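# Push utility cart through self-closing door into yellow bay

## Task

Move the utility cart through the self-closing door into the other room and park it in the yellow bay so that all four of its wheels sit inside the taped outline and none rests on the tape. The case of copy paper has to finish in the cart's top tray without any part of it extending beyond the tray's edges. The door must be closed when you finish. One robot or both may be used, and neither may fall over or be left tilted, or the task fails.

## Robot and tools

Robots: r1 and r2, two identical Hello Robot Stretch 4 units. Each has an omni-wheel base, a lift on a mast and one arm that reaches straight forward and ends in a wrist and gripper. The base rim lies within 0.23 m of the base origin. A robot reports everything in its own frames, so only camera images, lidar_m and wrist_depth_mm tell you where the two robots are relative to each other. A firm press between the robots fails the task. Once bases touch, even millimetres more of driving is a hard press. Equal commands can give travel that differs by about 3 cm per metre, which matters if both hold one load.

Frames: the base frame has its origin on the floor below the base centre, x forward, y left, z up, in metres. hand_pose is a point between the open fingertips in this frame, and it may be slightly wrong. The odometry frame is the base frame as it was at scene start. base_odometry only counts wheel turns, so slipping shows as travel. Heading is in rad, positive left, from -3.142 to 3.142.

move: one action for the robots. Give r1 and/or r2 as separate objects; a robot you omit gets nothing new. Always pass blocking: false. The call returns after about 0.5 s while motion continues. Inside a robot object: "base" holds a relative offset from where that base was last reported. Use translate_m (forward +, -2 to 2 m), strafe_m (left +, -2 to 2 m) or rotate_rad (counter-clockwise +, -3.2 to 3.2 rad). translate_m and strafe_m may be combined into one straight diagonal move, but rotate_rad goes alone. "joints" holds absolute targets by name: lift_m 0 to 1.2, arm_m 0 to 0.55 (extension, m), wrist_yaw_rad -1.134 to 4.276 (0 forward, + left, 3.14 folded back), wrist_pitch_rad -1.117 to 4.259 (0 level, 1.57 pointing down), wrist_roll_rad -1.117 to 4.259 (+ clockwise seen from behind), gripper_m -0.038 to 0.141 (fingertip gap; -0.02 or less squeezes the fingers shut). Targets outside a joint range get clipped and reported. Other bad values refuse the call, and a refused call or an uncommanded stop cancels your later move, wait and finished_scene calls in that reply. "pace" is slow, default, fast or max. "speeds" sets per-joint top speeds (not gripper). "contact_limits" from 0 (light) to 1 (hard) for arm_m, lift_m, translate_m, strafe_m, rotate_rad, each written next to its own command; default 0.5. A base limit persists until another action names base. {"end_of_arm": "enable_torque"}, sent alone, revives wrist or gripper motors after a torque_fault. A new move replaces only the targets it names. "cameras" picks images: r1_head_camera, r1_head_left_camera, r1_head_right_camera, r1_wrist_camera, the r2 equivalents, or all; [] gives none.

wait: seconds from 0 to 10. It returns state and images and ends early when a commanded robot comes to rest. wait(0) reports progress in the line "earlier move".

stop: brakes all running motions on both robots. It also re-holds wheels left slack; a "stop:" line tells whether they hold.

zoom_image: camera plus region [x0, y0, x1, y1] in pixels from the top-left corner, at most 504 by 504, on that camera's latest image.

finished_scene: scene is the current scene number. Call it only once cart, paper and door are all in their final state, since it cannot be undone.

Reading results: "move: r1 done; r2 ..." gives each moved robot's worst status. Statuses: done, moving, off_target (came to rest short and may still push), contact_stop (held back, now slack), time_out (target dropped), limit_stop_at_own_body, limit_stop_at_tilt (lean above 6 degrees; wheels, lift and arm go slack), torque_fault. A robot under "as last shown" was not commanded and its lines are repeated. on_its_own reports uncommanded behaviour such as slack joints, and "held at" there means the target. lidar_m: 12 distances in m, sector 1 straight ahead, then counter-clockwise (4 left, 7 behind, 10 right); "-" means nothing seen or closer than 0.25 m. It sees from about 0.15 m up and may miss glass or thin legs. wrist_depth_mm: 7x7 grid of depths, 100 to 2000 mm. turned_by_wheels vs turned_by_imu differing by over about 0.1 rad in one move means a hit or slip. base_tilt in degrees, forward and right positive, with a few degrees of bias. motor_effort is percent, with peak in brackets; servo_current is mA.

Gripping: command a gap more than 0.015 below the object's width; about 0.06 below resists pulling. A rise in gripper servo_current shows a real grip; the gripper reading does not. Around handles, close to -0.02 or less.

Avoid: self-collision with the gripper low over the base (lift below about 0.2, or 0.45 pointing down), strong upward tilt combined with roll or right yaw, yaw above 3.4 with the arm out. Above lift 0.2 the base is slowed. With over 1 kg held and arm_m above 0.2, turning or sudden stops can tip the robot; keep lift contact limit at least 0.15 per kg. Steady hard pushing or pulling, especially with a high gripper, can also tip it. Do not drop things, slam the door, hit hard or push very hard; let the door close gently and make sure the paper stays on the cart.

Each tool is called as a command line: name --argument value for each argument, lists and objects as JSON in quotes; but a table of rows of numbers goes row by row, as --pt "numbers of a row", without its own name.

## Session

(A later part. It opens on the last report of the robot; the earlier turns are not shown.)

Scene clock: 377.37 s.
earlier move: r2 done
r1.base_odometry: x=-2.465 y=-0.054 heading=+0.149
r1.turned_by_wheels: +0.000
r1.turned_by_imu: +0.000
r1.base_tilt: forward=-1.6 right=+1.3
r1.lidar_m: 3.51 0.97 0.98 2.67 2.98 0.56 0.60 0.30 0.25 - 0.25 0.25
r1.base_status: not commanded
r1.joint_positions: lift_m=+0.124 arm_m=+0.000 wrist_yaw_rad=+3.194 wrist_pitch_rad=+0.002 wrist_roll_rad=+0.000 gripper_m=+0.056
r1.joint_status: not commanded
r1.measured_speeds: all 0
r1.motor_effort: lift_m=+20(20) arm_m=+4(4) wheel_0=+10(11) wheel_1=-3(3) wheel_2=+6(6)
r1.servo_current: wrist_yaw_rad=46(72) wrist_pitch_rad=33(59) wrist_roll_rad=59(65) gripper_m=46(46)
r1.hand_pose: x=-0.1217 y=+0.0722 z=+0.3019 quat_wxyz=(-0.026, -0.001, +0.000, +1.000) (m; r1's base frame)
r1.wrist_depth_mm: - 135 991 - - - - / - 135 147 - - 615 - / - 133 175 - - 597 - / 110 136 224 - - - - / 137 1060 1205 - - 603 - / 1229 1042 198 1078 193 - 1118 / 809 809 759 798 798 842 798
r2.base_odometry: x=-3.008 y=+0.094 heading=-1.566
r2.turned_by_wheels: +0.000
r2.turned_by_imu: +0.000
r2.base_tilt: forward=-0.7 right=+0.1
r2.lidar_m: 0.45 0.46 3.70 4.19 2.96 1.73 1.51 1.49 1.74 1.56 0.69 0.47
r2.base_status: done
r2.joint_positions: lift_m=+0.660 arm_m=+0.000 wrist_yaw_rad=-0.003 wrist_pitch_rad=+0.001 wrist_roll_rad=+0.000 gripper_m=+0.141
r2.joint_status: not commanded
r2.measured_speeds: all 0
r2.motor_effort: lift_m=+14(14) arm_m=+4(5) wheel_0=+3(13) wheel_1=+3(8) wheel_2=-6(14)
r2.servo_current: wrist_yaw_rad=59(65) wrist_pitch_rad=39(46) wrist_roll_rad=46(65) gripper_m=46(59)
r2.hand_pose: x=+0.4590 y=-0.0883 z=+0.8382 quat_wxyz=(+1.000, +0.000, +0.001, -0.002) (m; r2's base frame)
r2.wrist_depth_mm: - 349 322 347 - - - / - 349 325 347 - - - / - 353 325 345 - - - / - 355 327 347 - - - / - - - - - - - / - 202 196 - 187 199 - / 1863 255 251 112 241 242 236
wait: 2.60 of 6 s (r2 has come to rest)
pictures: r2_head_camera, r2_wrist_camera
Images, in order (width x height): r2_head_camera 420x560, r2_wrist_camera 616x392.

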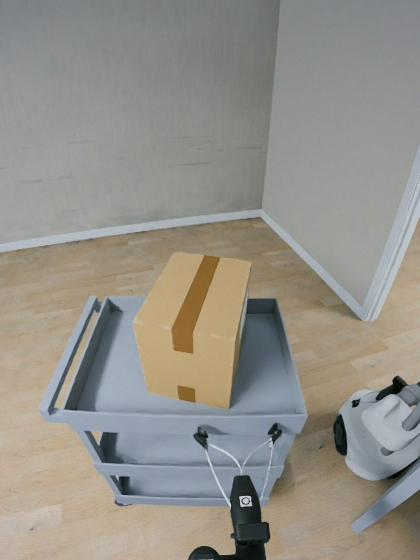

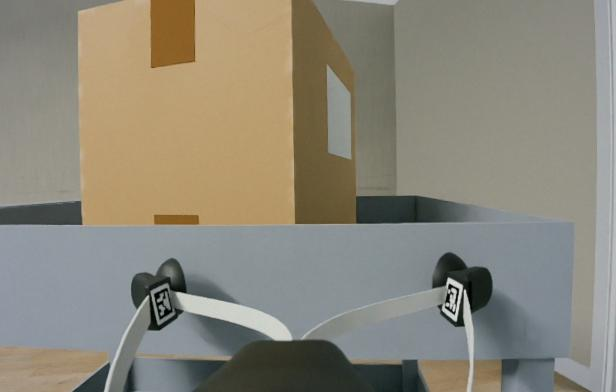

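move --blocking false --r2 '{"base":{"translate_m":0.27},"contact_limits":{"translate_m":0.7},"pace":"slow"}' --cameras '[]'

wait --seconds 6 --cameras '["r2_head_camera","r2_wrist_camera"]'

Scene clock: 381.87 s.
move: r2 moving
r1: as last shown
r1.base_tilt: forward=-1.6 right=+1.2
r1.lidar_m: 3.49 0.97 0.95 2.69 2.92 0.55 0.56 0.32 0.25 - 0.25 0.25
r1.motor_effort: lift_m=+20(20) arm_m=+4(4) wheel_0=+10(11) wheel_1=-3(4) wheel_2=+6(6)
r1.servo_current: wrist_yaw_rad=59(65) wrist_pitch_rad=39(52) wrist_roll_rad=46(59) gripper_m=46(46)
r1.wrist_depth_mm: - 135 991 - - - - / - 135 147 - - 615 - / - 133 175 - - 615 - / 110 136 223 - - - - / 137 1042 1182 - - 615 - / 1229 1042 198 1098 193 - 1118 / 798 809 759 798 798 820 798
r2.base_odometry: x=-3.008 y=+0.081 heading=-1.567
r2.turned_by_wheels: +0.000
r2.turned_by_imu: +0.000
r2.base_tilt: forward=-0.7 right=+0.1
r2.lidar_m: 0.44 0.47 3.72 4.17 2.99 1.76 1.52 1.51 1.78 1.57 0.68 0.45
r2.base_status: translate_m moving
r2.joint_positions: lift_m=+0.660 arm_m=+0.000 wrist_yaw_rad=-0.005 wrist_pitch_rad=+0.001 wrist_roll_rad=+0.000 gripper_m=+0.141
r2.joint_status: not commanded
r2.measured_speeds: translate_m=+0.049 strafe_m=+0.000 rotate_rad=+0.002 lift_m=+0.000 arm_m=+0.000 wrist_yaw_rad=-0.009 wrist_pitch_rad=+0.000 wrist_roll_rad=+0.000
r2.motor_effort: lift_m=+14(14) arm_m=+4(4) wheel_0=+5(11) wheel_1=+6(6) wheel_2=-15(16)
r2.servo_current: wrist_yaw_rad=46(59) wrist_pitch_rad=46(46) wrist_roll_rad=52(52) gripper_m=52(59)
r2.contact_limits: translate_m 0.7
r2.hand_pose: x=+0.4588 y=-0.0888 z=+0.8382 quat_wxyz=(+1.000, +0.000, +0.001, -0.002) (m; r2's base frame)
r2.wrist_depth_mm: - 342 317 340 - - - / - 342 320 338 - - - / - 342 317 340 - - - / - 349 322 336 - - - / - - - - - - - / - 202 191 - 170 198 - / 1708 249 246 112 239 245 236
pictures: none
No camera images: "cameras" was empty.

Scene clock: 385.33 s.
earlier move: r2 done
r1.base_odometry: x=-2.465 y=-0.054 heading=+0.149
r1.turned_by_wheels: +0.000
r1.turned_by_imu: +0.000
r1.base_tilt: forward=-1.6 right=+1.3
r1.lidar_m: 3.51 0.98 0.94 2.68 0.50 0.48 0.72 0.31 0.25 - 0.25 0.25
r1.base_status: not commanded
r1.joint_positions: lift_m=+0.124 arm_m=+0.000 wrist_yaw_rad=+3.194 wrist_pitch_rad=+0.002 wrist_roll_rad=+0.000 gripper_m=+0.056
r1.joint_status: not commanded
r1.measured_speeds: all 0
r1.motor_effort: lift_m=+19(20) arm_m=+4(4) wheel_0=+10(11) wheel_1=-3(4) wheel_2=+6(6)
r1.servo_current: wrist_yaw_rad=39(72) wrist_pitch_rad=39(52) wrist_roll_rad=33(72) gripper_m=46(46)
r1.hand_pose: x=-0.1217 y=+0.0722 z=+0.3019 quat_wxyz=(-0.026, -0.001, +0.000, +1.000) (m; r1's base frame)
r1.wrist_depth_mm: - 135 - - - - - / - 135 147 - - - - / - 133 175 - - - - / 110 136 223 - - - - / 137 - 1008 1661 - - - / 1229 1229 198 1008 192 512 473 / 809 820 759 809 609 - 484
r2.base_odometry: x=-3.007 y=-0.176 heading=-1.567
r2.turned_by_wheels: +0.000
r2.turned_by_imu: +0.000
r2.base_tilt: forward=-0.6 right=+0.1
r2.lidar_m: 0.44 0.47 3.44 4.23 3.48 2.04 1.77 1.77 1.76 0.61 0.76 0.46
r2.base_status: done
r2.joint_positions: lift_m=+0.660 arm_m=+0.000 wrist_yaw_rad=-0.007 wrist_pitch_rad=+0.001 wrist_roll_rad=+0.000 gripper_m=+0.141
r2.joint_status: not commanded
r2.measured_speeds: all 0
r2.motor_effort: lift_m=+14(14) arm_m=+4(4) wheel_0=+2(11) wheel_1=+4(9) wheel_2=-8(20)
r2.servo_current: wrist_yaw_rad=59(72) wrist_pitch_rad=39(46) wrist_roll_rad=52(65) gripper_m=59(59)
r2.contact_limits: translate_m 0.7
r2.hand_pose: x=+0.4587 y=-0.0893 z=+0.8382 quat_wxyz=(+1.000, +0.000, +0.001, -0.003) (m; r2's base frame)
r2.wrist_depth_mm: - - 349 322 303 - - / - - 347 327 304 - - / - - 351 327 307 - - / - - 353 327 310 - - / - - - - - - - / - 202 196 - 194 196 - / 1808 699 251 112 243 1618 237
wait: 3.47 of 6 s (r2 has come to rest)
pictures: r2_head_camera, r2_wrist_camera
Images, in order (width x height): r2_head_camera 420x560, r2_wrist_camera 616x392.

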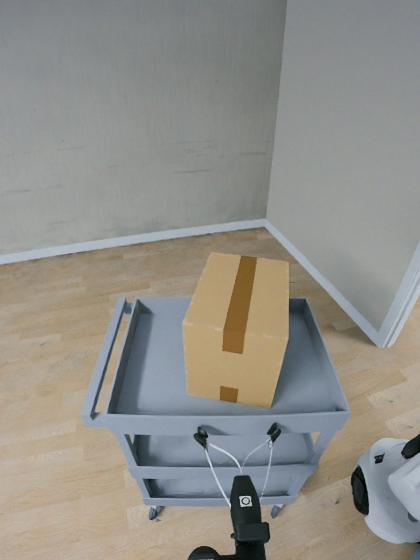

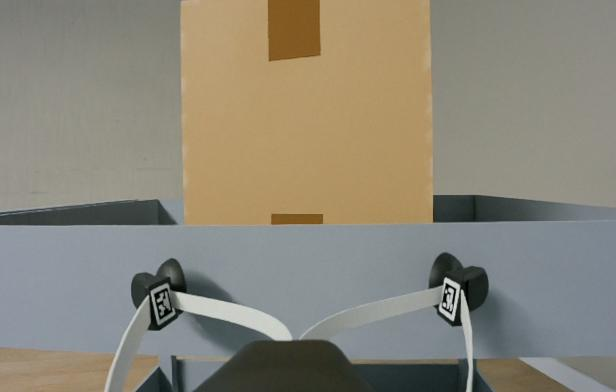

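move --blocking false --r2 '{"base":{"translate_m":-0.06}}' --cameras '[]'

wait --seconds 3 --cameras '[]'

move --blocking false --r2 '{"base":{"strafe_m":-0.1}}' --cameras '[]'

wait --seconds 4 --cameras '[]'

move --blocking false --r2 '{"base":{"translate_m":0.2},"contact_limits":{"translate_m":0.7},"pace":"slow"}' --cameras '[]'

wait --seconds 6 --cameras '["r2_head_camera","r2_wrist_camera"]'

Scene clock: 402.33 s.
move: r2 moving
r1: as last shown
r1.lidar_m: 3.49 0.95 0.96 2.67 0.50 0.47 0.75 0.30 0.25 - 0.25 0.25
r1.motor_effort: lift_m=+19(20) arm_m=+4(4) wheel_0=+10(11) wheel_1=-3(3) wheel_2=+6(6)
r1.servo_current: wrist_yaw_rad=65(72) wrist_pitch_rad=39(46) wrist_roll_rad=46(59) gripper_m=46(52)
r1.wrist_depth_mm: - 135 - - - - - / - 135 147 - - - - / - 133 175 - - - - / 110 136 223 - - - - / 137 - 991 1661 - - - / 1205 1229 194 1025 192 512 477 / 809 820 768 798 609 - 480
r2.base_odometry: x=-3.007 y=-0.145 heading=-1.567
r2.turned_by_wheels: +0.000
r2.turned_by_imu: +0.000
r2.base_tilt: forward=-0.7 right=+0.1
r2.lidar_m: 0.47 0.50 3.44 4.23 3.41 2.01 1.73 1.73 1.75 0.62 0.77 0.49
r2.base_status: translate_m moving
r2.joint_positions: lift_m=+0.660 arm_m=+0.000 wrist_yaw_rad=-0.003 wrist_pitch_rad=+0.001 wrist_roll_rad=+0.000 gripper_m=+0.141
r2.joint_status: not commanded
r2.measured_speeds: translate_m=-0.119 strafe_m=+0.000 rotate_rad=-0.001 lift_m=+0.000 arm_m=+0.000 wrist_yaw_rad=+0.000 wrist_pitch_rad=+0.000 wrist_roll_rad=+0.000
r2.motor_effort: lift_m=+14(14) arm_m=+4(4) wheel_0=-10(11) wheel_1=-7(8) wheel_2=+11(12)
r2.servo_current: wrist_yaw_rad=46(59) wrist_pitch_rad=46(46) wrist_roll_rad=33(52) gripper_m=52(59)
r2.hand_pose: x=+0.4590 y=-0.0883 z=+0.8382 quat_wxyz=(+1.000, +0.000, +0.001, -0.001) (m; r2's base frame)
r2.wrist_depth_mm: - - 382 349 332 - - / - - 377 351 332 - - / - - 382 355 332 - - / - - 387 353 336 - - / - - - - - - - / 286 204 196 157 266 204 - / 1921 1808 1983 112 - 715 -
pictures: none
No camera images: "cameras" was empty.

Scene clock: 403.10 s.
earlier move: r2 done
r1.base_odometry: x=-2.465 y=-0.054 heading=+0.149
r1.turned_by_wheels: +0.000
r1.turned_by_imu: +0.000
r1.base_tilt: forward=-1.6 right=+1.3
r1.lidar_m: 3.49 0.94 0.97 2.67 0.51 0.45 0.72 0.30 0.25 - 0.25 0.25
r1.base_status: not commanded
r1.joint_positions: lift_m=+0.124 arm_m=+0.000 wrist_yaw_rad=+3.194 wrist_pitch_rad=+0.002 wrist_roll_rad=+0.000 gripper_m=+0.056
r1.joint_status: not commanded
r1.measured_speeds: all 0
r1.motor_effort: lift_m=+19(20) arm_m=+4(4) wheel_0=+10(11) wheel_1=-3(4) wheel_2=+6(6)
r1.servo_current: wrist_yaw_rad=39(72) wrist_pitch_rad=46(46) wrist_roll_rad=46(72) gripper_m=46(52)
r1.hand_pose: x=-0.1217 y=+0.0722 z=+0.3019 quat_wxyz=(-0.026, -0.001, +0.000, +1.000) (m; r1's base frame)
r1.wrist_depth_mm: - 135 - - - - - / - 135 147 - - - - / - 133 175 - - - - / 110 136 223 - - - - / 137 1808 991 1983 - - - / 1229 1229 194 1098 193 517 473 / 809 809 768 798 609 - 480
r2.base_odometry: x=-3.007 y=-0.116 heading=-1.567
r2.turned_by_wheels: +0.000
r2.turned_by_imu: +0.000
r2.base_tilt: forward=-0.7 right=+0.1
r2.lidar_m: 0.50 0.52 3.49 4.23 3.34 2.01 1.71 1.72 1.76 0.63 0.66 0.53
r2.base_status: done
r2.joint_positions: lift_m=+0.660 arm_m=+0.000 wrist_yaw_rad=-0.003 wrist_pitch_rad=+0.001 wrist_roll_rad=+0.000 gripper_m=+0.141
r2.joint_status: not commanded
r2.measured_speeds: all 0
r2.motor_effort: lift_m=+14(14) arm_m=+4(4) wheel_0=-2(11) wheel_1=-4(8) wheel_2=+3(12)
r2.servo_current: wrist_yaw_rad=59(59) wrist_pitch_rad=46(46) wrist_roll_rad=39(59) gripper_m=52(59)
r2.hand_pose: x=+0.4590 y=-0.0883 z=+0.8382 quat_wxyz=(+1.000, +0.000, +0.001, -0.001) (m; r2's base frame)
r2.wrist_depth_mm: - - - 387 362 - - / - - 413 384 364 - - / - - 415 389 368 - - / - - 415 389 366 - - / - - - - - - - / 325 220 196 167 298 293 - / 1808 1808 788 112 - 1808 -
wait: 0.77 of 3 s (r2 has come to rest)
pictures: none
No camera images: "cameras" was empty.

Scene clock: 403.60 s.
move: r2 moving
r1: as last shown
r1.lidar_m: 3.50 0.97 0.95 2.68 0.50 0.47 0.69 0.29 0.25 - 0.25 0.25
r1.motor_effort: lift_m=+20(20) arm_m=+4(4) wheel_0=+11(11) wheel_1=-3(3) wheel_2=+6(6)
r1.servo_current: wrist_yaw_rad=52(59) wrist_pitch_rad=46(46) wrist_roll_rad=46(59) gripper_m=39(46)
r1.wrist_depth_mm: - 135 - - - - - / - 135 147 - - - - / - 133 175 - - - - / 110 136 223 - - - - / 137 - 976 - - - - / 1229 1118 194 1098 193 512 477 / 809 809 759 809 609 - 480
r2.base_odometry: x=-3.044 y=-0.116 heading=-1.567
r2.turned_by_wheels: +0.000
r2.turned_by_imu: +0.000
r2.base_tilt: forward=-0.7 right=+0.1
r2.lidar_m: 0.50 0.54 3.50 4.25 3.36 1.96 1.70 1.71 1.74 0.60 0.59 0.53
r2.base_status: strafe_m moving
r2.joint_positions: lift_m=+0.660 arm_m=+0.000 wrist_yaw_rad=-0.003 wrist_pitch_rad=+0.001 wrist_roll_rad=+0.000 gripper_m=+0.141
r2.joint_status: not commanded
r2.measured_speeds: translate_m=+0.000 strafe_m=-0.140 rotate_rad=+0.000 lift_m=+0.000 arm_m=+0.000 wrist_yaw_rad=+0.000 wrist_pitch_rad=+0.000 wrist_roll_rad=+0.000
r2.motor_effort: lift_m=+14(14) arm_m=+5(5) wheel_0=+9(12) wheel_1=-10(13) wheel_2=-1(3)
r2.servo_current: wrist_yaw_rad=46(59) wrist_pitch_rad=39(46) wrist_roll_rad=39(59) gripper_m=52(59)
r2.hand_pose: x=+0.4590 y=-0.0882 z=+0.8382 quat_wxyz=(+1.000, +0.000, +0.001, -0.001) (m; r2's base frame)
r2.wrist_depth_mm: - - 413 375 - - - / - - 404 377 500 - - / - - 407 382 484 - - / - - 415 382 366 - - / - - - - - - - / - 219 198 167 296 289 289 / 1921 1921 - 112 - 1756 -
pictures: none
No camera images: "cameras" was empty.

Scene clock: 404.57 s.
earlier move: r2 done
r1.base_odometry: x=-2.465 y=-0.054 heading=+0.149
r1.turned_by_wheels: +0.000
r1.turned_by_imu: +0.000
r1.base_tilt: forward=-1.6 right=+1.3
r1.lidar_m: 3.50 0.98 0.97 2.69 0.52 0.47 0.59 0.30 0.25 - 0.25 0.25
r1.base_status: not commanded
r1.joint_positions: lift_m=+0.124 arm_m=+0.000 wrist_yaw_rad=+3.194 wrist_pitch_rad=+0.002 wrist_roll_rad=+0.000 gripper_m=+0.056
r1.joint_status: not commanded
r1.measured_speeds: all 0
r1.motor_effort: lift_m=+19(20) arm_m=+4(4) wheel_0=+10(11) wheel_1=-3(3) wheel_2=+6(6)
r1.servo_current: wrist_yaw_rad=46(65) wrist_pitch_rad=33(46) wrist_roll_rad=52(59) gripper_m=46(46)
r1.hand_pose: x=-0.1217 y=+0.0722 z=+0.3019 quat_wxyz=(-0.026, -0.001, +0.000, +1.000) (m; r1's base frame)
r1.wrist_depth_mm: - 135 - - - - - / - 135 147 - - - - / - 133 175 - - - - / 110 136 222 - - - - / 137 960 960 - - - - / 1255 1118 198 1098 193 512 473 / 809 809 759 809 603 - 480
r2.base_odometry: x=-3.107 y=-0.117 heading=-1.567
r2.turned_by_wheels: +0.000
r2.turned_by_imu: +0.000
r2.base_tilt: forward=-0.7 right=+0.0
r2.lidar_m: 0.47 0.54 3.52 4.32 3.33 1.95 1.68 1.71 1.67 0.56 0.54 0.51
r2.base_status: done
r2.joint_positions: lift_m=+0.660 arm_m=+0.000 wrist_yaw_rad=-0.003 wrist_pitch_rad=+0.001 wrist_roll_rad=+0.000 gripper_m=+0.141
r2.joint_status: not commanded
r2.measured_speeds: all 0
r2.motor_effort: lift_m=+14(14) arm_m=+4(5) wheel_0=+2(12) wheel_1=-2(13) wheel_2=+0(3)
r2.servo_current: wrist_yaw_rad=52(59) wrist_pitch_rad=46(46) wrist_roll_rad=46(59) gripper_m=52(59)
r2.hand_pose: x=+0.4590 y=-0.0882 z=+0.8382 quat_wxyz=(+1.000, +0.000, +0.001, -0.001) (m; r2's base frame)
r2.wrist_depth_mm: - - 387 364 - - - / - 415 384 370 - - - / - 418 389 375 - - - / - 424 389 375 - - - / - - - - - - - / 320 310 197 167 293 289 - / 1983 788 - 112 - 1808 -
wait: 0.97 of 4 s (r2 has come to rest)
pictures: none
No camera images: "cameras" was empty.

Scene clock: 405.07 s.
move: r2 moving
r1: as last shown
r1.base_tilt: forward=-1.6 right=+1.2
r1.lidar_m: 3.47 0.95 0.96 2.69 0.50 0.46 0.59 0.27 0.25 - 0.25 0.26
r1.motor_effort: lift_m=+20(20) arm_m=+4(4) wheel_0=+10(11) wheel_1=-3(3) wheel_2=+6(6)
r1.servo_current: wrist_yaw_rad=59(65) wrist_pitch_rad=46(46) wrist_roll_rad=46(72) gripper_m=46(46)
r1.wrist_depth_mm: - 135 - - - - - / - 135 147 - - - - / - 133 175 - - - - / 110 136 223 - - - - / 137 960 976 - - - - / 1229 1118 198 1098 193 512 473 / 809 809 759 798 609 - 480
r2.base_odometry: x=-3.107 y=-0.129 heading=-1.567
r2.turned_by_wheels: +0.000
r2.turned_by_imu: +0.000
r2.base_tilt: forward=-0.7 right=+0.1
r2.lidar_m: 0.49 0.52 3.50 4.33 3.32 2.00 1.70 1.70 1.67 0.54 0.51 0.52
r2.base_status: translate_m moving
r2.joint_positions: lift_m=+0.660 arm_m=+0.000 wrist_yaw_rad=-0.003 wrist_pitch_rad=+0.001 wrist_roll_rad=+0.000 gripper_m=+0.141
r2.joint_status: not commanded
r2.measured_speeds: translate_m=+0.049 strafe_m=+0.000 rotate_rad=+0.000 lift_m=+0.000 arm_m=+0.000 wrist_yaw_rad=+0.000 wrist_pitch_rad=+0.000 wrist_roll_rad=+0.000
r2.motor_effort: lift_m=+14(14) arm_m=+4(5) wheel_0=+6(10) wheel_1=+6(8) wheel_2=-10(11)
r2.servo_current: wrist_yaw_rad=52(52) wrist_pitch_rad=39(46) wrist_roll_rad=39(52) gripper_m=52(59)
r2.contact_limits: translate_m 0.7
r2.hand_pose: x=+0.4590 y=-0.0882 z=+0.8382 quat_wxyz=(+1.000, +0.000, +0.001, -0.001) (m; r2's base frame)
r2.wrist_depth_mm: - 407 370 353 - - - / - 404 373 359 - - - / - 407 377 359 - - - / - 407 379 364 - - - / - - - - - - - / 307 220 197 160 283 278 - / 1983 1708 - 112 - 1756 -
pictures: none
No camera images: "cameras" was empty.

Scene clock: 407.87 s.
earlier move: r2 done
r1.base_odometry: x=-2.465 y=-0.054 heading=+0.149
r1.turned_by_wheels: +0.000
r1.turned_by_imu: +0.000
r1.base_tilt: forward=-1.6 right=+1.3
r1.lidar_m: 3.48 0.97 0.96 0.70 0.44 0.45 0.63 0.29 0.25 - 0.25 0.25
r1.base_status: not commanded
r1.joint_positions: lift_m=+0.124 arm_m=+0.000 wrist_yaw_rad=+3.194 wrist_pitch_rad=+0.002 wrist_roll_rad=+0.000 gripper_m=+0.056
r1.joint_status: not commanded
r1.measured_speeds: all 0
r1.motor_effort: lift_m=+19(20) arm_m=+4(4) wheel_0=+11(11) wheel_1=-3(3) wheel_2=+6(6)
r1.servo_current: wrist_yaw_rad=59(78) wrist_pitch_rad=46(52) wrist_roll_rad=52(72) gripper_m=39(52)
r1.hand_pose: x=-0.1217 y=+0.0722 z=+0.3019 quat_wxyz=(-0.026, -0.001, +0.000, +1.000) (m; r1's base frame)
r1.wrist_depth_mm: - 135 - - - - - / - 135 147 - - - - / - 133 175 - - - - / 110 136 223 - - - - / 137 - 891 931 - 1808 - / 1229 1205 198 768 192 991 427 / 820 809 759 768 788 449 427
r2.base_odometry: x=-3.107 y=-0.316 heading=-1.567
r2.turned_by_wheels: +0.000
r2.turned_by_imu: +0.000
r2.base_tilt: forward=-0.6 right=+0.1
r2.lidar_m: 0.45 0.45 3.33 4.37 3.68 2.18 1.87 1.88 1.62 0.51 0.59 0.46
r2.base_status: done
r2.joint_positions: lift_m=+0.660 arm_m=+0.000 wrist_yaw_rad=-0.003 wrist_pitch_rad=+0.001 wrist_roll_rad=+0.000 gripper_m=+0.141
r2.joint_status: not commanded
r2.measured_speeds: all 0
r2.motor_effort: lift_m=+14(14) arm_m=+4(5) wheel_0=+4(11) wheel_1=+3(8) wheel_2=-6(15)
r2.servo_current: wrist_yaw_rad=46(65) wrist_pitch_rad=39(46) wrist_roll_rad=59(65) gripper_m=52(59)
r2.contact_limits: translate_m 0.7
r2.hand_pose: x=+0.4590 y=-0.0883 z=+0.8382 quat_wxyz=(+1.000, +0.000, +0.001, -0.001) (m; r2's base frame)
r2.wrist_depth_mm: - - 332 312 303 - - / - - 336 315 304 - - / - - 338 319 307 - - / - - 342 322 307 - - / - - - - - - - / - 202 186 158 212 204 - / 251 248 246 112 243 676 -
wait: 2.80 of 6 s (r2 has come to rest)
pictures: r2_head_camera, r2_wrist_camera
Images, in order (width x height): r2_head_camera 420x560, r2_wrist_camera 616x392.

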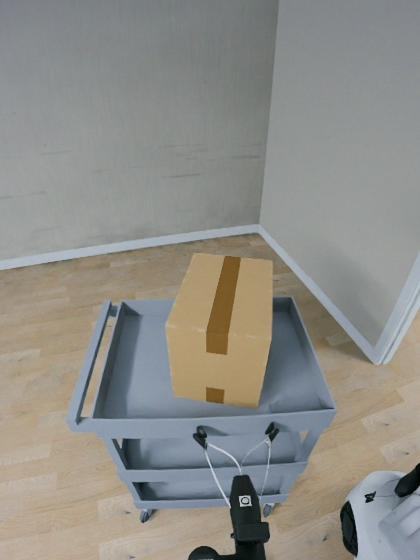

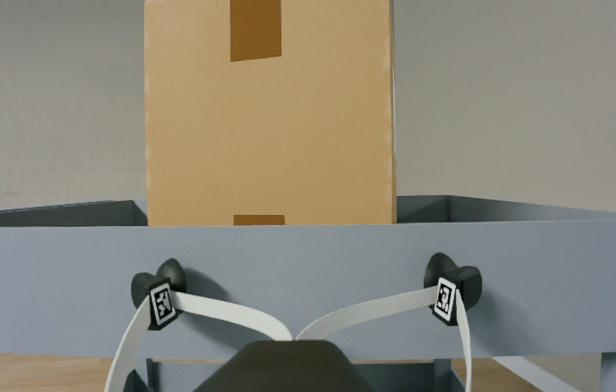

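move --blocking false --r2 '{"base":{"translate_m":-0.06}}' --cameras '[]'

wait --seconds 3 --cameras '[]'

move --blocking false --r2 '{"base":{"strafe_m":-0.09}}' --cameras '[]'

wait --seconds 4 --cameras '[]'

move --blocking false --r2 '{"base":{"translate_m":0.17},"contact_limits":{"translate_m":0.7},"pace":"slow"}' --cameras '[]'

wait --seconds 6 --cameras '["r2_head_camera","r2_wrist_camera","r1_head_left_camera"]'

Scene clock: 421.00 s.
move: r2 moving
r1: as last shown
r1.lidar_m: 3.49 0.95 0.97 0.72 0.44 0.44 0.64 0.32 0.25 - 0.25 0.26
r1.motor_effort: lift_m=+20(20) arm_m=+4(4) wheel_0=+11(11) wheel_1=-3(3) wheel_2=+6(6)
r1.servo_current: wrist_yaw_rad=52(65) wrist_pitch_rad=46(52) wrist_roll_rad=33(52) gripper_m=46(46)
r1.wrist_depth_mm: - 135 - - - - - / - 135 147 - - - - / - 133 175 - - - - / 110 136 224 - - - - / 137 - 904 931 - 1863 - / 1229 1229 198 798 193 976 430 / 820 809 768 778 788 455 427
r2.base_odometry: x=-3.107 y=-0.285 heading=-1.567
r2.turned_by_wheels: +0.000
r2.turned_by_imu: +0.000
r2.base_tilt: forward=-0.7 right=+0.0
r2.lidar_m: 0.47 0.51 3.36 4.36 3.63 2.17 1.86 1.85 1.60 0.52 0.60 0.50
r2.base_status: translate_m moving
r2.joint_positions: lift_m=+0.660 arm_m=+0.000 wrist_yaw_rad=-0.003 wrist_pitch_rad=+0.001 wrist_roll_rad=+0.000 gripper_m=+0.141
r2.joint_status: not commanded
r2.measured_speeds: translate_m=-0.121 strafe_m=+0.002 rotate_rad=+0.003 lift_m=+0.000 arm_m=+0.000 wrist_yaw_rad=+0.000 wrist_pitch_rad=+0.000 wrist_roll_rad=+0.000
r2.motor_effort: lift_m=+14(14) arm_m=+4(5) wheel_0=-5(9) wheel_1=-8(8) wheel_2=+12(12)
r2.servo_current: wrist_yaw_rad=52(65) wrist_pitch_rad=46(46) wrist_roll_rad=46(52) gripper_m=52(59)
r2.hand_pose: x=+0.4590 y=-0.0882 z=+0.8382 quat_wxyz=(+1.000, +0.000, +0.001, -0.001) (m; r2's base frame)
r2.wrist_depth_mm: - - 362 340 - - - / - - 364 340 334 - - / - - 368 343 332 - - / - - 368 347 334 - - / - - - - - - - / 277 206 218 157 266 206 - / 1921 1756 1921 112 - 1756 -
pictures: none
No camera images: "cameras" was empty.

Scene clock: 421.77 s.
earlier move: r2 done
r1.base_odometry: x=-2.465 y=-0.054 heading=+0.149
r1.turned_by_wheels: +0.000
r1.turned_by_imu: +0.000
r1.base_tilt: forward=-1.5 right=+1.3
r1.lidar_m: 3.49 0.96 0.96 0.71 0.45 0.44 0.63 0.32 0.25 - 0.25 0.25
r1.base_status: not commanded
r1.joint_positions: lift_m=+0.124 arm_m=+0.000 wrist_yaw_rad=+3.194 wrist_pitch_rad=+0.002 wrist_roll_rad=+0.000 gripper_m=+0.056
r1.joint_status: not commanded
r1.measured_speeds: all 0
r1.motor_effort: lift_m=+19(20) arm_m=+4(4) wheel_0=+11(11) wheel_1=-3(3) wheel_2=+6(6)
r1.servo_current: wrist_yaw_rad=33(65) wrist_pitch_rad=46(52) wrist_roll_rad=46(65) gripper_m=39(46)
r1.hand_pose: x=-0.1217 y=+0.0722 z=+0.3019 quat_wxyz=(-0.026, -0.001, +0.000, +1.000) (m; r1's base frame)
r1.wrist_depth_mm: - 135 - - - - - / - 135 147 - - - - / - 132 175 - - - - / 110 136 224 - - - - / 137 - 917 1138 - 1863 - / 1229 1229 198 842 193 976 427 / 809 820 759 798 798 449 427
r2.base_odometry: x=-3.107 y=-0.256 heading=-1.567
r2.turned_by_wheels: +0.000
r2.turned_by_imu: +0.000
r2.base_tilt: forward=-0.7 right=+0.1
r2.lidar_m: 0.50 0.54 3.34 4.36 3.55 2.12 1.82 1.84 1.60 0.48 0.64 0.52
r2.base_status: done
r2.joint_positions: lift_m=+0.660 arm_m=+0.000 wrist_yaw_rad=-0.003 wrist_pitch_rad=+0.001 wrist_roll_rad=+0.000 gripper_m=+0.141
r2.joint_status: not commanded
r2.measured_speeds: all 0
r2.motor_effort: lift_m=+14(14) arm_m=+4(5) wheel_0=-2(9) wheel_1=-3(8) wheel_2=+1(12)
r2.servo_current: wrist_yaw_rad=52(65) wrist_pitch_rad=39(46) wrist_roll_rad=46(59) gripper_m=46(59)
r2.hand_pose: x=+0.4590 y=-0.0882 z=+0.8382 quat_wxyz=(+1.000, +0.000, +0.001, -0.001) (m; r2's base frame)
r2.wrist_depth_mm: - - 399 370 - - - / - - 397 375 - - - / - - 402 379 - - - / - - 407 379 389 - - / - - - - - - - / 312 220 197 167 300 204 - / 1921 1756 - 112 - 1808 -
wait: 0.77 of 3 s (r2 has come to rest)
pictures: none
No camera images: "cameras" was empty.

Scene clock: 422.27 s.
move: r2 moving
r1: as last shown
r1.base_tilt: forward=-1.6 right=+1.3
r1.lidar_m: 3.48 0.96 0.97 0.71 0.45 0.46 0.60 0.30 0.25 - 0.25 0.25
r1.motor_effort: lift_m=+19(20) arm_m=+4(4) wheel_0=+10(11) wheel_1=-3(4) wheel_2=+6(6)
r1.servo_current: wrist_yaw_rad=39(52) wrist_pitch_rad=39(46) wrist_roll_rad=46(59) gripper_m=39(46)
r1.wrist_depth_mm: - 135 - - - - - / - 135 146 - - - - / - 133 175 - - - - / 110 136 223 - - - - / 137 - 891 1921 - 1863 - / 1229 1229 198 809 192 976 430 / 809 820 759 164 798 452 424
r2.base_odometry: x=-3.143 y=-0.257 heading=-1.567
r2.turned_by_wheels: +0.000
r2.turned_by_imu: +0.000
r2.base_tilt: forward=-0.7 right=+0.0
r2.lidar_m: 0.50 0.53 3.42 4.39 3.57 2.09 1.81 1.80 1.60 0.46 0.61 0.50
r2.base_status: strafe_m moving
r2.joint_positions: lift_m=+0.660 arm_m=+0.000 wrist_yaw_rad=-0.003 wrist_pitch_rad=+0.001 wrist_roll_rad=+0.000 gripper_m=+0.141
r2.joint_status: not commanded
r2.measured_speeds: translate_m=-0.001 strafe_m=-0.139 rotate_rad=+0.004 lift_m=+0.000 arm_m=+0.000 wrist_yaw_rad=+0.000 wrist_pitch_rad=+0.000 wrist_roll_rad=+0.000
r2.motor_effort: lift_m=+14(14) arm_m=+4(4) wheel_0=+10(11) wheel_1=-9(11) wheel_2=+0(2)
r2.servo_current: wrist_yaw_rad=46(52) wrist_pitch_rad=39(46) wrist_roll_rad=46(52) gripper_m=52(59)
r2.hand_pose: x=+0.4590 y=-0.0882 z=+0.8382 quat_wxyz=(+1.000, +0.000, +0.001, -0.001) (m; r2's base frame)
r2.wrist_depth_mm: - - 397 368 - - - / - - 394 370 - - - / - - 394 370 - - - / - - 397 373 - - - / - - - - - - - / 312 309 197 167 300 296 298 / 1921 768 - 112 - 1863 303
pictures: none
No camera images: "cameras" was empty.

Scene clock: 423.17 s.
earlier move: r2 done
r1.base_odometry: x=-2.465 y=-0.054 heading=+0.149
r1.turned_by_wheels: +0.000
r1.turned_by_imu: +0.000
r1.base_tilt: forward=-1.6 right=+1.3
r1.lidar_m: 3.49 0.97 0.96 0.73 0.45 0.44 0.55 0.32 0.25 - 0.25 0.26
r1.base_status: not commanded
r1.joint_positions: lift_m=+0.124 arm_m=+0.000 wrist_yaw_rad=+3.194 wrist_pitch_rad=+0.002 wrist_roll_rad=+0.000 gripper_m=+0.056
r1.joint_status: not commanded
r1.measured_speeds: all 0
r1.motor_effort: lift_m=+19(20) arm_m=+4(4) wheel_0=+11(11) wheel_1=-3(4) wheel_2=+6(6)
r1.servo_current: wrist_yaw_rad=65(65) wrist_pitch_rad=39(52) wrist_roll_rad=39(72) gripper_m=39(46)
r1.hand_pose: x=-0.1217 y=+0.0722 z=+0.3019 quat_wxyz=(-0.026, -0.001, +0.000, +1.000) (m; r1's base frame)
r1.wrist_depth_mm: - 135 - - - - - / - 135 147 - - - - / - 133 175 - - - - / 110 136 223 - - - - / 137 1756 946 - - 1808 - / 1229 1025 198 778 193 991 430 / 820 809 691 732 788 452 427
r2.base_odometry: x=-3.197 y=-0.257 heading=-1.567
r2.turned_by_wheels: +0.000
r2.turned_by_imu: +0.000
r2.base_tilt: forward=-0.7 right=+0.1
r2.lidar_m: 0.49 0.53 3.40 4.43 3.57 2.10 1.79 1.79 1.52 0.40 0.56 0.53
r2.base_status: done
r2.joint_positions: lift_m=+0.660 arm_m=+0.000 wrist_yaw_rad=-0.003 wrist_pitch_rad=+0.001 wrist_roll_rad=+0.000 gripper_m=+0.141
r2.joint_status: not commanded
r2.measured_speeds: all 0
r2.motor_effort: lift_m=+14(14) arm_m=+4(5) wheel_0=+3(11) wheel_1=-2(11) wheel_2=+0(2)
r2.servo_current: wrist_yaw_rad=46(52) wrist_pitch_rad=46(46) wrist_roll_rad=59(59) gripper_m=46(59)
r2.hand_pose: x=+0.4590 y=-0.0882 z=+0.8382 quat_wxyz=(+1.000, +0.000, +0.001, -0.001) (m; r2's base frame)
r2.wrist_depth_mm: - 407 382 452 - - - / - 404 377 442 - - - / - 407 384 442 - - - / - 407 384 389 - - - / - - - - - - - / 312 220 196 167 300 204 - / 1983 759 - 112 1983 307 -
wait: 0.90 of 4 s (r2 has come to rest)
pictures: none
No camera images: "cameras" was empty.

Scene clock: 423.67 s.
move: r2 moving
r1: as last shown
r1.lidar_m: 3.49 0.93 0.94 0.69 0.44 0.43 0.54 0.31 0.25 - 0.25 0.25
r1.motor_effort: lift_m=+20(20) arm_m=+4(4) wheel_0=+10(11) wheel_1=-3(3) wheel_2=+6(6)
r1.servo_current: wrist_yaw_rad=46(72) wrist_pitch_rad=39(46) wrist_roll_rad=52(65) gripper_m=39(46)
r1.wrist_depth_mm: - 135 - - - - - / - 135 147 - - - - / - 133 175 - - - - / 110 136 223 - - - - / 137 - 946 1983 - 1863 - / 1229 1025 198 768 193 976 430 / 809 820 699 723 798 452 427
r2.base_odometry: x=-3.197 y=-0.269 heading=-1.567
r2.turned_by_wheels: +0.000
r2.turned_by_imu: +0.000
r2.base_tilt: forward=-0.7 right=+0.1
r2.lidar_m: 0.49 0.53 3.38 4.44 3.59 2.12 1.80 1.81 1.51 0.40 0.54 0.53
r2.base_status: translate_m moving
r2.joint_positions: lift_m=+0.660 arm_m=+0.000 wrist_yaw_rad=-0.003 wrist_pitch_rad=+0.001 wrist_roll_rad=+0.000 gripper_m=+0.141
r2.joint_status: not commanded
r2.measured_speeds: translate_m=+0.048 strafe_m=+0.000 rotate_rad=-0.001 lift_m=+0.000 arm_m=+0.000 wrist_yaw_rad=+0.000 wrist_pitch_rad=+0.000 wrist_roll_rad=+0.000
r2.motor_effort: lift_m=+14(14) arm_m=+4(4) wheel_0=+9(9) wheel_1=+5(7) wheel_2=-9(9)
r2.servo_current: wrist_yaw_rad=46(59) wrist_pitch_rad=39(46) wrist_roll_rad=46(59) gripper_m=46(52)
r2.contact_limits: translate_m 0.7
r2.hand_pose: x=+0.4590 y=-0.0882 z=+0.8382 quat_wxyz=(+1.000, +0.000, +0.001, -0.001) (m; r2's base frame)
r2.wrist_depth_mm: - 392 364 436 - - - / - 392 368 436 - - - / - 394 368 433 - - - / - 399 373 433 - - - / - - - - - - - / 301 219 217 167 291 205 - / 1983 750 - 112 1921 1708 -
pictures: none
No camera images: "cameras" was empty.

Scene clock: 426.13 s.
earlier move: r2 done
r1.base_odometry: x=-2.465 y=-0.054 heading=+0.149
r1.turned_by_wheels: +0.000
r1.turned_by_imu: +0.000
r1.base_tilt: forward=-1.6 right=+1.3
r1.lidar_m: 3.49 0.97 0.95 0.64 0.45 0.55 0.51 0.31 0.25 - 0.25 0.25
r1.base_status: not commanded
r1.joint_positions: lift_m=+0.124 arm_m=+0.000 wrist_yaw_rad=+3.194 wrist_pitch_rad=+0.002 wrist_roll_rad=+0.000 gripper_m=+0.056
r1.joint_status: not commanded
r1.measured_speeds: all 0
r1.motor_effort: lift_m=+20(20) arm_m=+4(4) wheel_0=+10(11) wheel_1=-3(3) wheel_2=+6(6)
r1.servo_current: wrist_yaw_rad=39(72) wrist_pitch_rad=46(52) wrist_roll_rad=46(65) gripper_m=46(46)
r1.hand_pose: x=-0.1217 y=+0.0722 z=+0.3019 quat_wxyz=(-0.026, -0.001, +0.000, +1.000) (m; r1's base frame)
r1.wrist_depth_mm: - 135 750 - - - - / - 135 146 - - - - / - 133 175 - - - - / 110 136 224 - - - - / 137 - 778 917 - - - / 1255 1229 198 634 193 1160 891 / 820 820 661 621 750 820 768
r2.base_odometry: x=-3.196 y=-0.427 heading=-1.567
r2.turned_by_wheels: +0.000
r2.turned_by_imu: +0.003
r2.base_tilt: forward=-0.7 right=+0.1
r2.lidar_m: 0.44 0.47 3.20 4.47 3.82 2.24 1.97 1.98 0.43 0.42 0.49 0.47
r2.base_status: done
r2.joint_positions: lift_m=+0.660 arm_m=+0.000 wrist_yaw_rad=-0.003 wrist_pitch_rad=+0.001 wrist_roll_rad=+0.000 gripper_m=+0.141
r2.joint_status: not commanded
r2.measured_speeds: all 0
r2.motor_effort: lift_m=+14(14) arm_m=+4(5) wheel_0=+3(10) wheel_1=+4(11) wheel_2=-7(19)
r2.servo_current: wrist_yaw_rad=39(59) wrist_pitch_rad=39(46) wrist_roll_rad=46(65) gripper_m=46(59)
r2.contact_limits: translate_m 0.7
r2.hand_pose: x=+0.4590 y=-0.0882 z=+0.8382 quat_wxyz=(+1.000, +0.000, +0.001, -0.001) (m; r2's base frame)
r2.wrist_depth_mm: - 345 322 310 - - - / - 349 327 309 - - - / - 351 330 310 - - - / - 351 329 312 - - - / - - - - - - - / - 201 192 158 212 204 - / 1708 249 247 112 244 1661 239
wait: 2.47 of 6 s (r2 has come to rest)
pictures: r1_head_left_camera, r2_head_camera, r2_wrist_camera
Images, in order (width x height): r1_head_left_camera 420x672, r2_head_camera 420x560, r2_wrist_camera 616x392.

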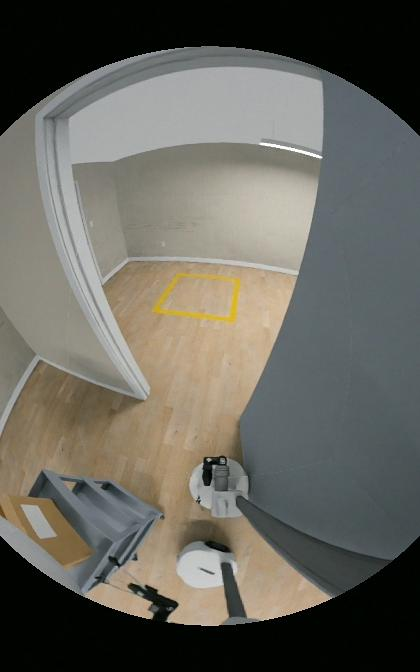

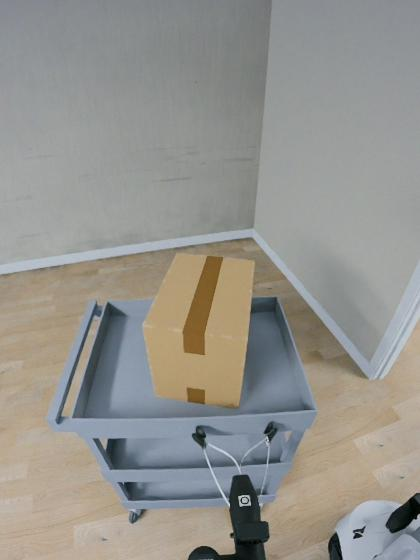

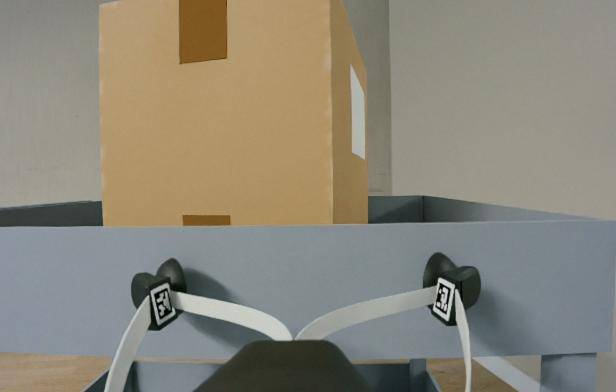

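move --blocking false --r2 '{"base":{"translate_m":-0.08}}' --cameras '[]'

wait --seconds 3 --cameras '[]'

move --blocking false --r2 '{"joints":{"wrist_yaw_rad":-0.4,"gripper_m":0.0}}' --cameras '[]'

wait --seconds 3 --cameras '["r2_head_camera","r2_wrist_camera"]'

Scene clock: 436.40 s.
move: r2 moving
r1: as last shown
r1.base_tilt: forward=-1.6 right=+1.2
r1.lidar_m: 3.50 0.97 0.94 0.65 0.46 0.52 0.51 0.30 0.25 - 0.25 0.25
r1.motor_effort: lift_m=+19(20) arm_m=+4(4) wheel_0=+11(11) wheel_1=-3(3) wheel_2=+6(6)
r1.servo_current: wrist_yaw_rad=39(65) wrist_pitch_rad=46(46) wrist_roll_rad=52(59) gripper_m=39(46)
r1.wrist_depth_mm: - 135 759 - - - - / - 135 147 - - - - / - 133 175 - - - - / 110 136 223 - - - - / 137 - 788 917 - - - / 1229 1229 199 647 193 1160 891 / 820 809 661 164 788 809 759
r2.base_odometry: x=-3.196 y=-0.396 heading=-1.567
r2.turned_by_wheels: +0.000
r2.turned_by_imu: +0.000
r2.base_tilt: forward=-0.6 right=+0.1
r2.lidar_m: 0.46 0.50 3.24 4.47 3.76 2.22 1.93 1.94 0.43 0.42 0.50 0.49
r2.base_status: translate_m moving
r2.joint_positions: lift_m=+0.660 arm_m=+0.000 wrist_yaw_rad=-0.003 wrist_pitch_rad=+0.001 wrist_roll_rad=+0.000 gripper_m=+0.141
r2.joint_status: not commanded
r2.measured_speeds: translate_m=-0.120 strafe_m=+0.000 rotate_rad=-0.003 lift_m=+0.000 arm_m=+0.000 wrist_yaw_rad=+0.000 wrist_pitch_rad=+0.000 wrist_roll_rad=+0.000
r2.motor_effort: lift_m=+14(14) arm_m=+4(4) wheel_0=-10(10) wheel_1=-7(8) wheel_2=+11(13)
r2.servo_current: wrist_yaw_rad=46(59) wrist_pitch_rad=39(39) wrist_roll_rad=52(52) gripper_m=46(59)
r2.hand_pose: x=+0.4590 y=-0.0882 z=+0.8382 quat_wxyz=(+1.000, +0.000, +0.001, -0.001) (m; r2's base frame)
r2.wrist_depth_mm: - 382 355 338 - - - / - 387 357 340 - - - / - 384 359 343 - - - / - 384 364 342 - - - / - - - - - - - / 281 205 197 158 270 204 - / - 1863 - 112 707 1756 274
pictures: none
No camera images: "cameras" was empty.

Scene clock: 437.30 s.
earlier move: r2 done
r1.base_odometry: x=-2.465 y=-0.054 heading=+0.149
r1.turned_by_wheels: +0.000
r1.turned_by_imu: +0.000
r1.base_tilt: forward=-1.6 right=+1.3
r1.lidar_m: 3.49 0.98 0.96 0.67 0.45 0.52 0.51 0.30 0.25 - 0.25 0.25
r1.base_status: not commanded
r1.joint_positions: lift_m=+0.124 arm_m=+0.000 wrist_yaw_rad=+3.194 wrist_pitch_rad=+0.002 wrist_roll_rad=+0.000 gripper_m=+0.056
r1.joint_status: not commanded
r1.measured_speeds: all 0
r1.motor_effort: lift_m=+19(20) arm_m=+4(4) wheel_0=+10(11) wheel_1=-3(3) wheel_2=+6(6)
r1.servo_current: wrist_yaw_rad=52(65) wrist_pitch_rad=39(52) wrist_roll_rad=46(65) gripper_m=39(46)
r1.hand_pose: x=-0.1217 y=+0.0722 z=+0.3019 quat_wxyz=(-0.026, -0.001, +0.000, +1.000) (m; r1's base frame)
r1.wrist_depth_mm: - 135 - - - - - / - 135 147 - - - - / - 133 175 - - - - / 110 136 223 - - - - / 137 - 798 917 - - - / 1229 1229 198 676 193 1160 904 / 809 820 668 164 798 820 759
r2.base_odometry: x=-3.196 y=-0.347 heading=-1.567
r2.turned_by_wheels: +0.000
r2.turned_by_imu: +0.000
r2.base_tilt: forward=-0.7 right=+0.1
r2.lidar_m: 0.51 0.52 3.34 4.46 3.68 2.18 1.86 1.90 1.48 0.42 0.52 0.53
r2.base_status: done
r2.joint_positions: lift_m=+0.660 arm_m=+0.000 wrist_yaw_rad=-0.003 wrist_pitch_rad=+0.001 wrist_roll_rad=+0.000 gripper_m=+0.141
r2.joint_status: not commanded
r2.measured_speeds: all 0
r2.motor_effort: lift_m=+14(14) arm_m=+4(4) wheel_0=-3(11) wheel_1=-4(8) wheel_2=+2(13)
r2.servo_current: wrist_yaw_rad=52(59) wrist_pitch_rad=46(46) wrist_roll_rad=52(59) gripper_m=46(59)
r2.hand_pose: x=+0.4590 y=-0.0882 z=+0.8382 quat_wxyz=(+1.000, +0.000, +0.001, -0.001) (m; r2's base frame)
r2.wrist_depth_mm: - - 415 389 - - - / - - 410 392 - - - / - - 413 397 - - - / - - 415 399 - - - / - - - - - - - / - 330 218 324 325 320 - / 1921 809 - 112 - 1808 -
wait: 0.90 of 3 s (r2 has come to rest)
pictures: none
No camera images: "cameras" was empty.

Scene clock: 437.80 s.
move: r2 moving
r1: as last shown
r1.lidar_m: 3.50 0.95 0.96 0.65 0.47 0.37 0.52 0.31 0.25 - 0.25 0.27
r1.servo_current: wrist_yaw_rad=46(59) wrist_pitch_rad=39(39) wrist_roll_rad=33(52) gripper_m=46(46)
r1.wrist_depth_mm: - 135 - - - - - / - 135 147 - - - - / - 133 175 - - - - / 110 136 223 - - - - / 137 - 798 931 - - - / 1229 1255 198 683 193 1160 891 / 820 820 668 164 798 820 759
r2.base_odometry: x=-3.196 y=-0.347 heading=-1.567
r2.turned_by_wheels: +0.000
r2.turned_by_imu: +0.000
r2.base_tilt: forward=-0.7 right=+0.1
r2.lidar_m: 0.53 0.55 3.32 4.48 3.70 2.17 1.89 1.89 1.48 0.43 0.51 0.56
r2.base_status: not commanded
r2.joint_positions: lift_m=+0.660 arm_m=+0.000 wrist_yaw_rad=-0.389 wrist_pitch_rad=+0.001 wrist_roll_rad=+0.000 gripper_m=+0.130
r2.joint_status: wrist_yaw_rad moving; gripper_m moving
r2.measured_speeds: translate_m=+0.000 strafe_m=+0.000 rotate_rad=+0.000 lift_m=+0.000 arm_m=+0.000 wrist_yaw_rad=-0.328 wrist_pitch_rad=+0.000 wrist_roll_rad=+0.000
r2.motor_effort: lift_m=+14(14) arm_m=+5(5) wheel_0=-4(4) wheel_1=-4(4) wheel_2=+1(2)
r2.servo_current: wrist_yaw_rad=65(104) wrist_pitch_rad=39(46) wrist_roll_rad=39(59) gripper_m=104(104)
r2.hand_pose: x=+0.4045 y=-0.1904 z=+0.8382 quat_wxyz=(+0.981, +0.000, +0.001, -0.193) (m; r2's base frame)
r2.wrist_depth_mm: 377 389 - - - - - / 379 389 - - - - - / 382 392 - - - - - / 384 397 831 - - - - / - - - - - - - / 314 319 218 377 192 - - / 1921 - - 112 - 1308 1863
pictures: none
No camera images: "cameras" was empty.

Scene clock: 439.60 s.
earlier move: r2 done
r1.base_odometry: x=-2.465 y=-0.054 heading=+0.149
r1.turned_by_wheels: +0.000
r1.turned_by_imu: +0.000
r1.base_tilt: forward=-1.6 right=+1.3
r1.lidar_m: 3.50 0.97 0.95 0.68 0.44 0.45 0.54 0.32 0.25 - 0.25 0.27
r1.base_status: not commanded
r1.joint_positions: lift_m=+0.124 arm_m=+0.000 wrist_yaw_rad=+3.194 wrist_pitch_rad=+0.002 wrist_roll_rad=+0.000 gripper_m=+0.056
r1.joint_status: not commanded
r1.measured_speeds: all 0
r1.motor_effort: lift_m=+20(20) arm_m=+4(4) wheel_0=+11(11) wheel_1=-3(3) wheel_2=+6(6)
r1.servo_current: wrist_yaw_rad=33(72) wrist_pitch_rad=39(52) wrist_roll_rad=33(65) gripper_m=39(52)
r1.hand_pose: x=-0.1217 y=+0.0722 z=+0.3019 quat_wxyz=(-0.026, -0.001, +0.000, +1.000) (m; r1's base frame)
r1.wrist_depth_mm: - 135 - - - - - / - 135 147 - - - - / - 133 175 - - - - / 110 136 224 - - - - / 137 - 798 946 - - - / 1229 1229 198 676 193 1160 891 / 809 809 661 164 798 820 759
r2.base_odometry: x=-3.196 y=-0.347 heading=-1.567
r2.turned_by_wheels: +0.000
r2.turned_by_imu: +0.000
r2.base_tilt: forward=-0.7 right=+0.1
r2.lidar_m: 0.49 0.55 3.31 4.45 3.70 2.20 1.87 1.88 1.51 0.41 0.52 0.55
r2.base_status: not commanded
r2.joint_positions: lift_m=+0.660 arm_m=+0.000 wrist_yaw_rad=-0.397 wrist_pitch_rad=+0.001 wrist_roll_rad=+0.000 gripper_m=+0.001
r2.joint_status: all done
r2.measured_speeds: all 0
r2.motor_effort: lift_m=+14(14) arm_m=+4(5) wheel_0=-3(4) wheel_1=-4(4) wheel_2=+2(2)
r2.servo_current: wrist_yaw_rad=46(104) wrist_pitch_rad=39(46) wrist_roll_rad=39(59) gripper_m=78(163)
r2.hand_pose: x=+0.4030 y=-0.1921 z=+0.8382 quat_wxyz=(+0.980, +0.000, +0.001, -0.197) (m; r2's base frame)
r2.wrist_depth_mm: 375 387 - - - - - / 379 389 - - - - - / 379 392 - - - - - / 382 394 - - - - - / - - - - - - - / 314 340 189 193 175 - - / 1921 1921 - 112 - - 1921
wait: 1.80 of 3 s (r2 has come to rest)
pictures: r2_head_camera, r2_wrist_camera
Images, in order (width x height): r2_head_camera 420x560, r2_wrist_camera 616x392.

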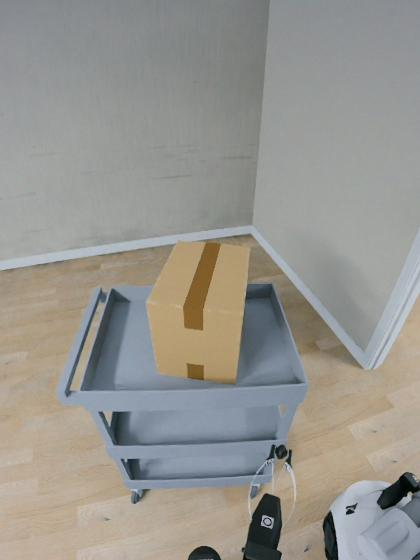

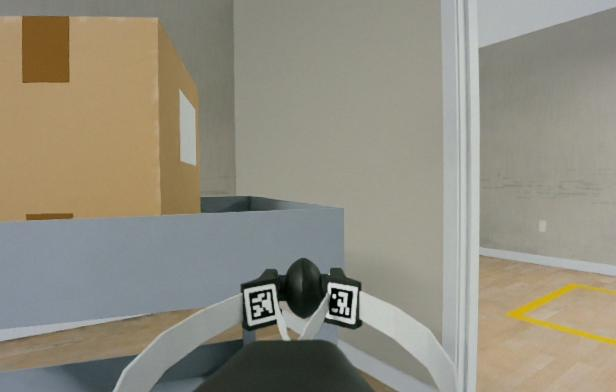

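move --blocking false --r2 '{"base":{"translate_m":0.26},"contact_limits":{"translate_m":0.6},"pace":"slow"}' --cameras '[]'

wait --seconds 6 --cameras '["r2_head_camera","r2_wrist_camera","r1_head_left_camera"]'

Scene clock: 446.43 s.
move: r2 moving
r1: as last shown
r1.lidar_m: 3.49 0.96 0.96 0.68 0.44 0.47 0.50 0.32 0.25 - 0.25 0.25
r1.motor_effort: lift_m=+19(20) arm_m=+4(4) wheel_0=+10(11) wheel_1=-3(3) wheel_2=+6(6)
r1.servo_current: wrist_yaw_rad=59(59) wrist_pitch_rad=39(52) wrist_roll_rad=39(59) gripper_m=46(46)
r1.wrist_depth_mm: - 135 - - - - - / - 135 147 - - - - / - 133 175 - - - - / 110 136 223 - - - - / 137 - 798 931 - - - / 1229 1229 198 668 193 1160 904 / 809 809 668 654 788 820 759
r2.base_odometry: x=-3.196 y=-0.359 heading=-1.567
r2.turned_by_wheels: +0.000
r2.turned_by_imu: +0.001
r2.base_tilt: forward=-0.6 right=+0.0
r2.lidar_m: 0.51 0.55 3.27 4.47 3.70 2.19 1.90 1.89 1.49 0.43 0.51 0.54
r2.base_status: translate_m moving
r2.joint_positions: lift_m=+0.660 arm_m=+0.000 wrist_yaw_rad=-0.397 wrist_pitch_rad=+0.001 wrist_roll_rad=+0.000 gripper_m=+0.001
r2.joint_status: not commanded
r2.measured_speeds: translate_m=+0.048 strafe_m=+0.000 rotate_rad=-0.001 lift_m=+0.000 arm_m=+0.000 wrist_yaw_rad=+0.000 wrist_pitch_rad=+0.000 wrist_roll_rad=+0.000
r2.motor_effort: lift_m=+14(14) arm_m=+4(4) wheel_0=+5(8) wheel_1=+7(7) wheel_2=-8(10)
r2.servo_current: wrist_yaw_rad=46(59) wrist_pitch_rad=39(46) wrist_roll_rad=39(59) gripper_m=65(72)
r2.contact_limits: translate_m 0.6
r2.hand_pose: x=+0.4030 y=-0.1921 z=+0.8382 quat_wxyz=(+0.980, +0.000, +0.001, -0.197) (m; r2's base frame)
r2.wrist_depth_mm: 364 377 - - - - - / 366 379 - - - - - / 370 379 - - - - - / 370 384 - - - - - / - - - - - - - / 301 330 187 192 174 - - / 1921 1983 - 112 - 1756 1808
pictures: none
No camera images: "cameras" was empty.

Scene clock: 449.83 s.
earlier move: r2 done
r1.base_odometry: x=-2.465 y=-0.054 heading=+0.149
r1.turned_by_wheels: +0.000
r1.turned_by_imu: +0.000
r1.base_tilt: forward=-1.6 right=+1.3
r1.lidar_m: 3.47 0.95 0.95 0.56 0.50 0.47 0.48 0.31 0.25 - 0.25 0.25
r1.base_status: not commanded
r1.joint_positions: lift_m=+0.124 arm_m=+0.000 wrist_yaw_rad=+3.194 wrist_pitch_rad=+0.002 wrist_roll_rad=+0.000 gripper_m=+0.056
r1.joint_status: not commanded
r1.measured_speeds: all 0
r1.motor_effort: lift_m=+20(20) arm_m=+4(4) wheel_0=+10(11) wheel_1=-3(3) wheel_2=+6(6)
r1.servo_current: wrist_yaw_rad=39(65) wrist_pitch_rad=39(52) wrist_roll_rad=39(65) gripper_m=33(52)
r1.hand_pose: x=-0.1217 y=+0.0722 z=+0.3019 quat_wxyz=(-0.026, -0.001, +0.000, +1.000) (m; r1's base frame)
r1.wrist_depth_mm: - 135 - 699 - - - / - 135 147 691 - - - / - 133 175 683 - - - / 110 136 223 691 - - - / 137 - - 699 904 - - / 1229 1229 198 634 193 603 1025 / 809 809 759 585 559 - 759
r2.base_odometry: x=-3.195 y=-0.606 heading=-1.568
r2.turned_by_wheels: -0.001
r2.turned_by_imu: -0.001
r2.base_tilt: forward=-0.7 right=+0.1
r2.lidar_m: 0.36 0.37 3.01 4.52 4.17 2.48 2.15 2.13 0.51 0.43 0.52 0.41
r2.base_status: done
r2.joint_positions: lift_m=+0.660 arm_m=+0.000 wrist_yaw_rad=-0.408 wrist_pitch_rad=+0.001 wrist_roll_rad=+0.000 gripper_m=+0.001
r2.joint_status: not commanded
r2.measured_speeds: all 0
r2.motor_effort: lift_m=+14(14) arm_m=+4(5) wheel_0=+1(10) wheel_1=+3(8) wheel_2=-9(16)
r2.servo_current: wrist_yaw_rad=52(65) wrist_pitch_rad=39(46) wrist_roll_rad=46(59) gripper_m=59(72)
r2.contact_limits: translate_m 0.6
r2.hand_pose: x=+0.4010 y=-0.1946 z=+0.8382 quat_wxyz=(+0.979, +0.000, +0.001, -0.202) (m; r2's base frame)
r2.wrist_depth_mm: 250 264 274 - - - - / 252 264 277 - - 1078 - / 253 265 279 - - 1078 - / 256 267 279 - - 1098 - / 254 - - - - 1098 - / - - 176 193 182 1098 - / - 134 216 112 - - 1808
wait: 3.40 of 6 s (r2 has come to rest)
pictures: r1_head_left_camera, r2_head_camera, r2_wrist_camera
Images, in order (width x height): r1_head_left_camera 420x672, r2_head_camera 420x560, r2_wrist_camera 616x392.

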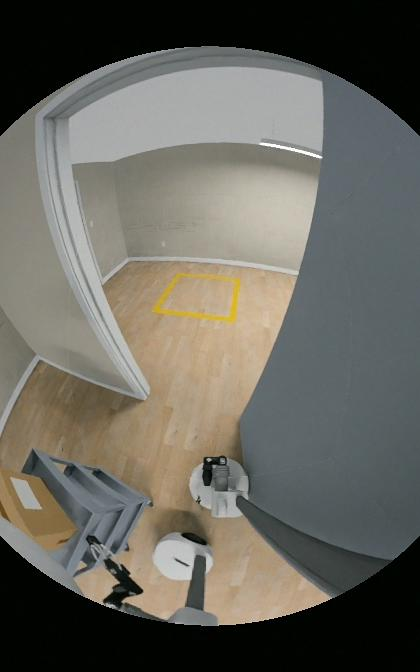

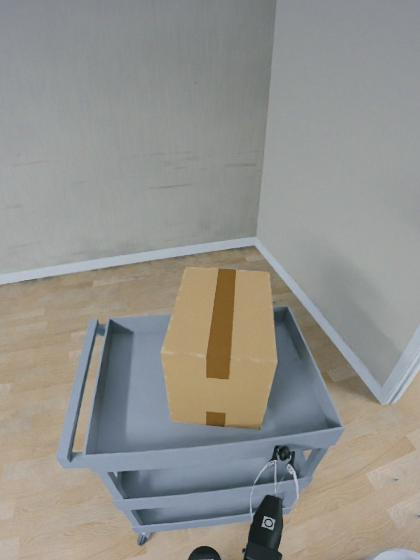

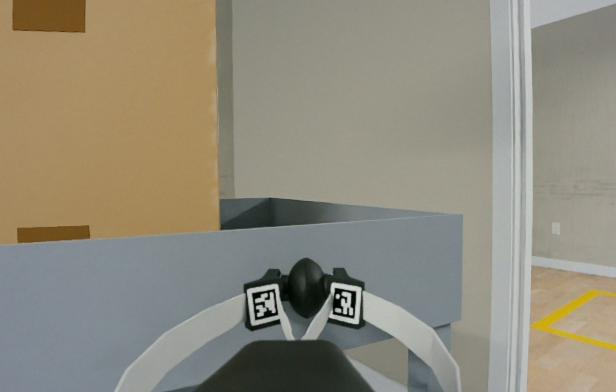

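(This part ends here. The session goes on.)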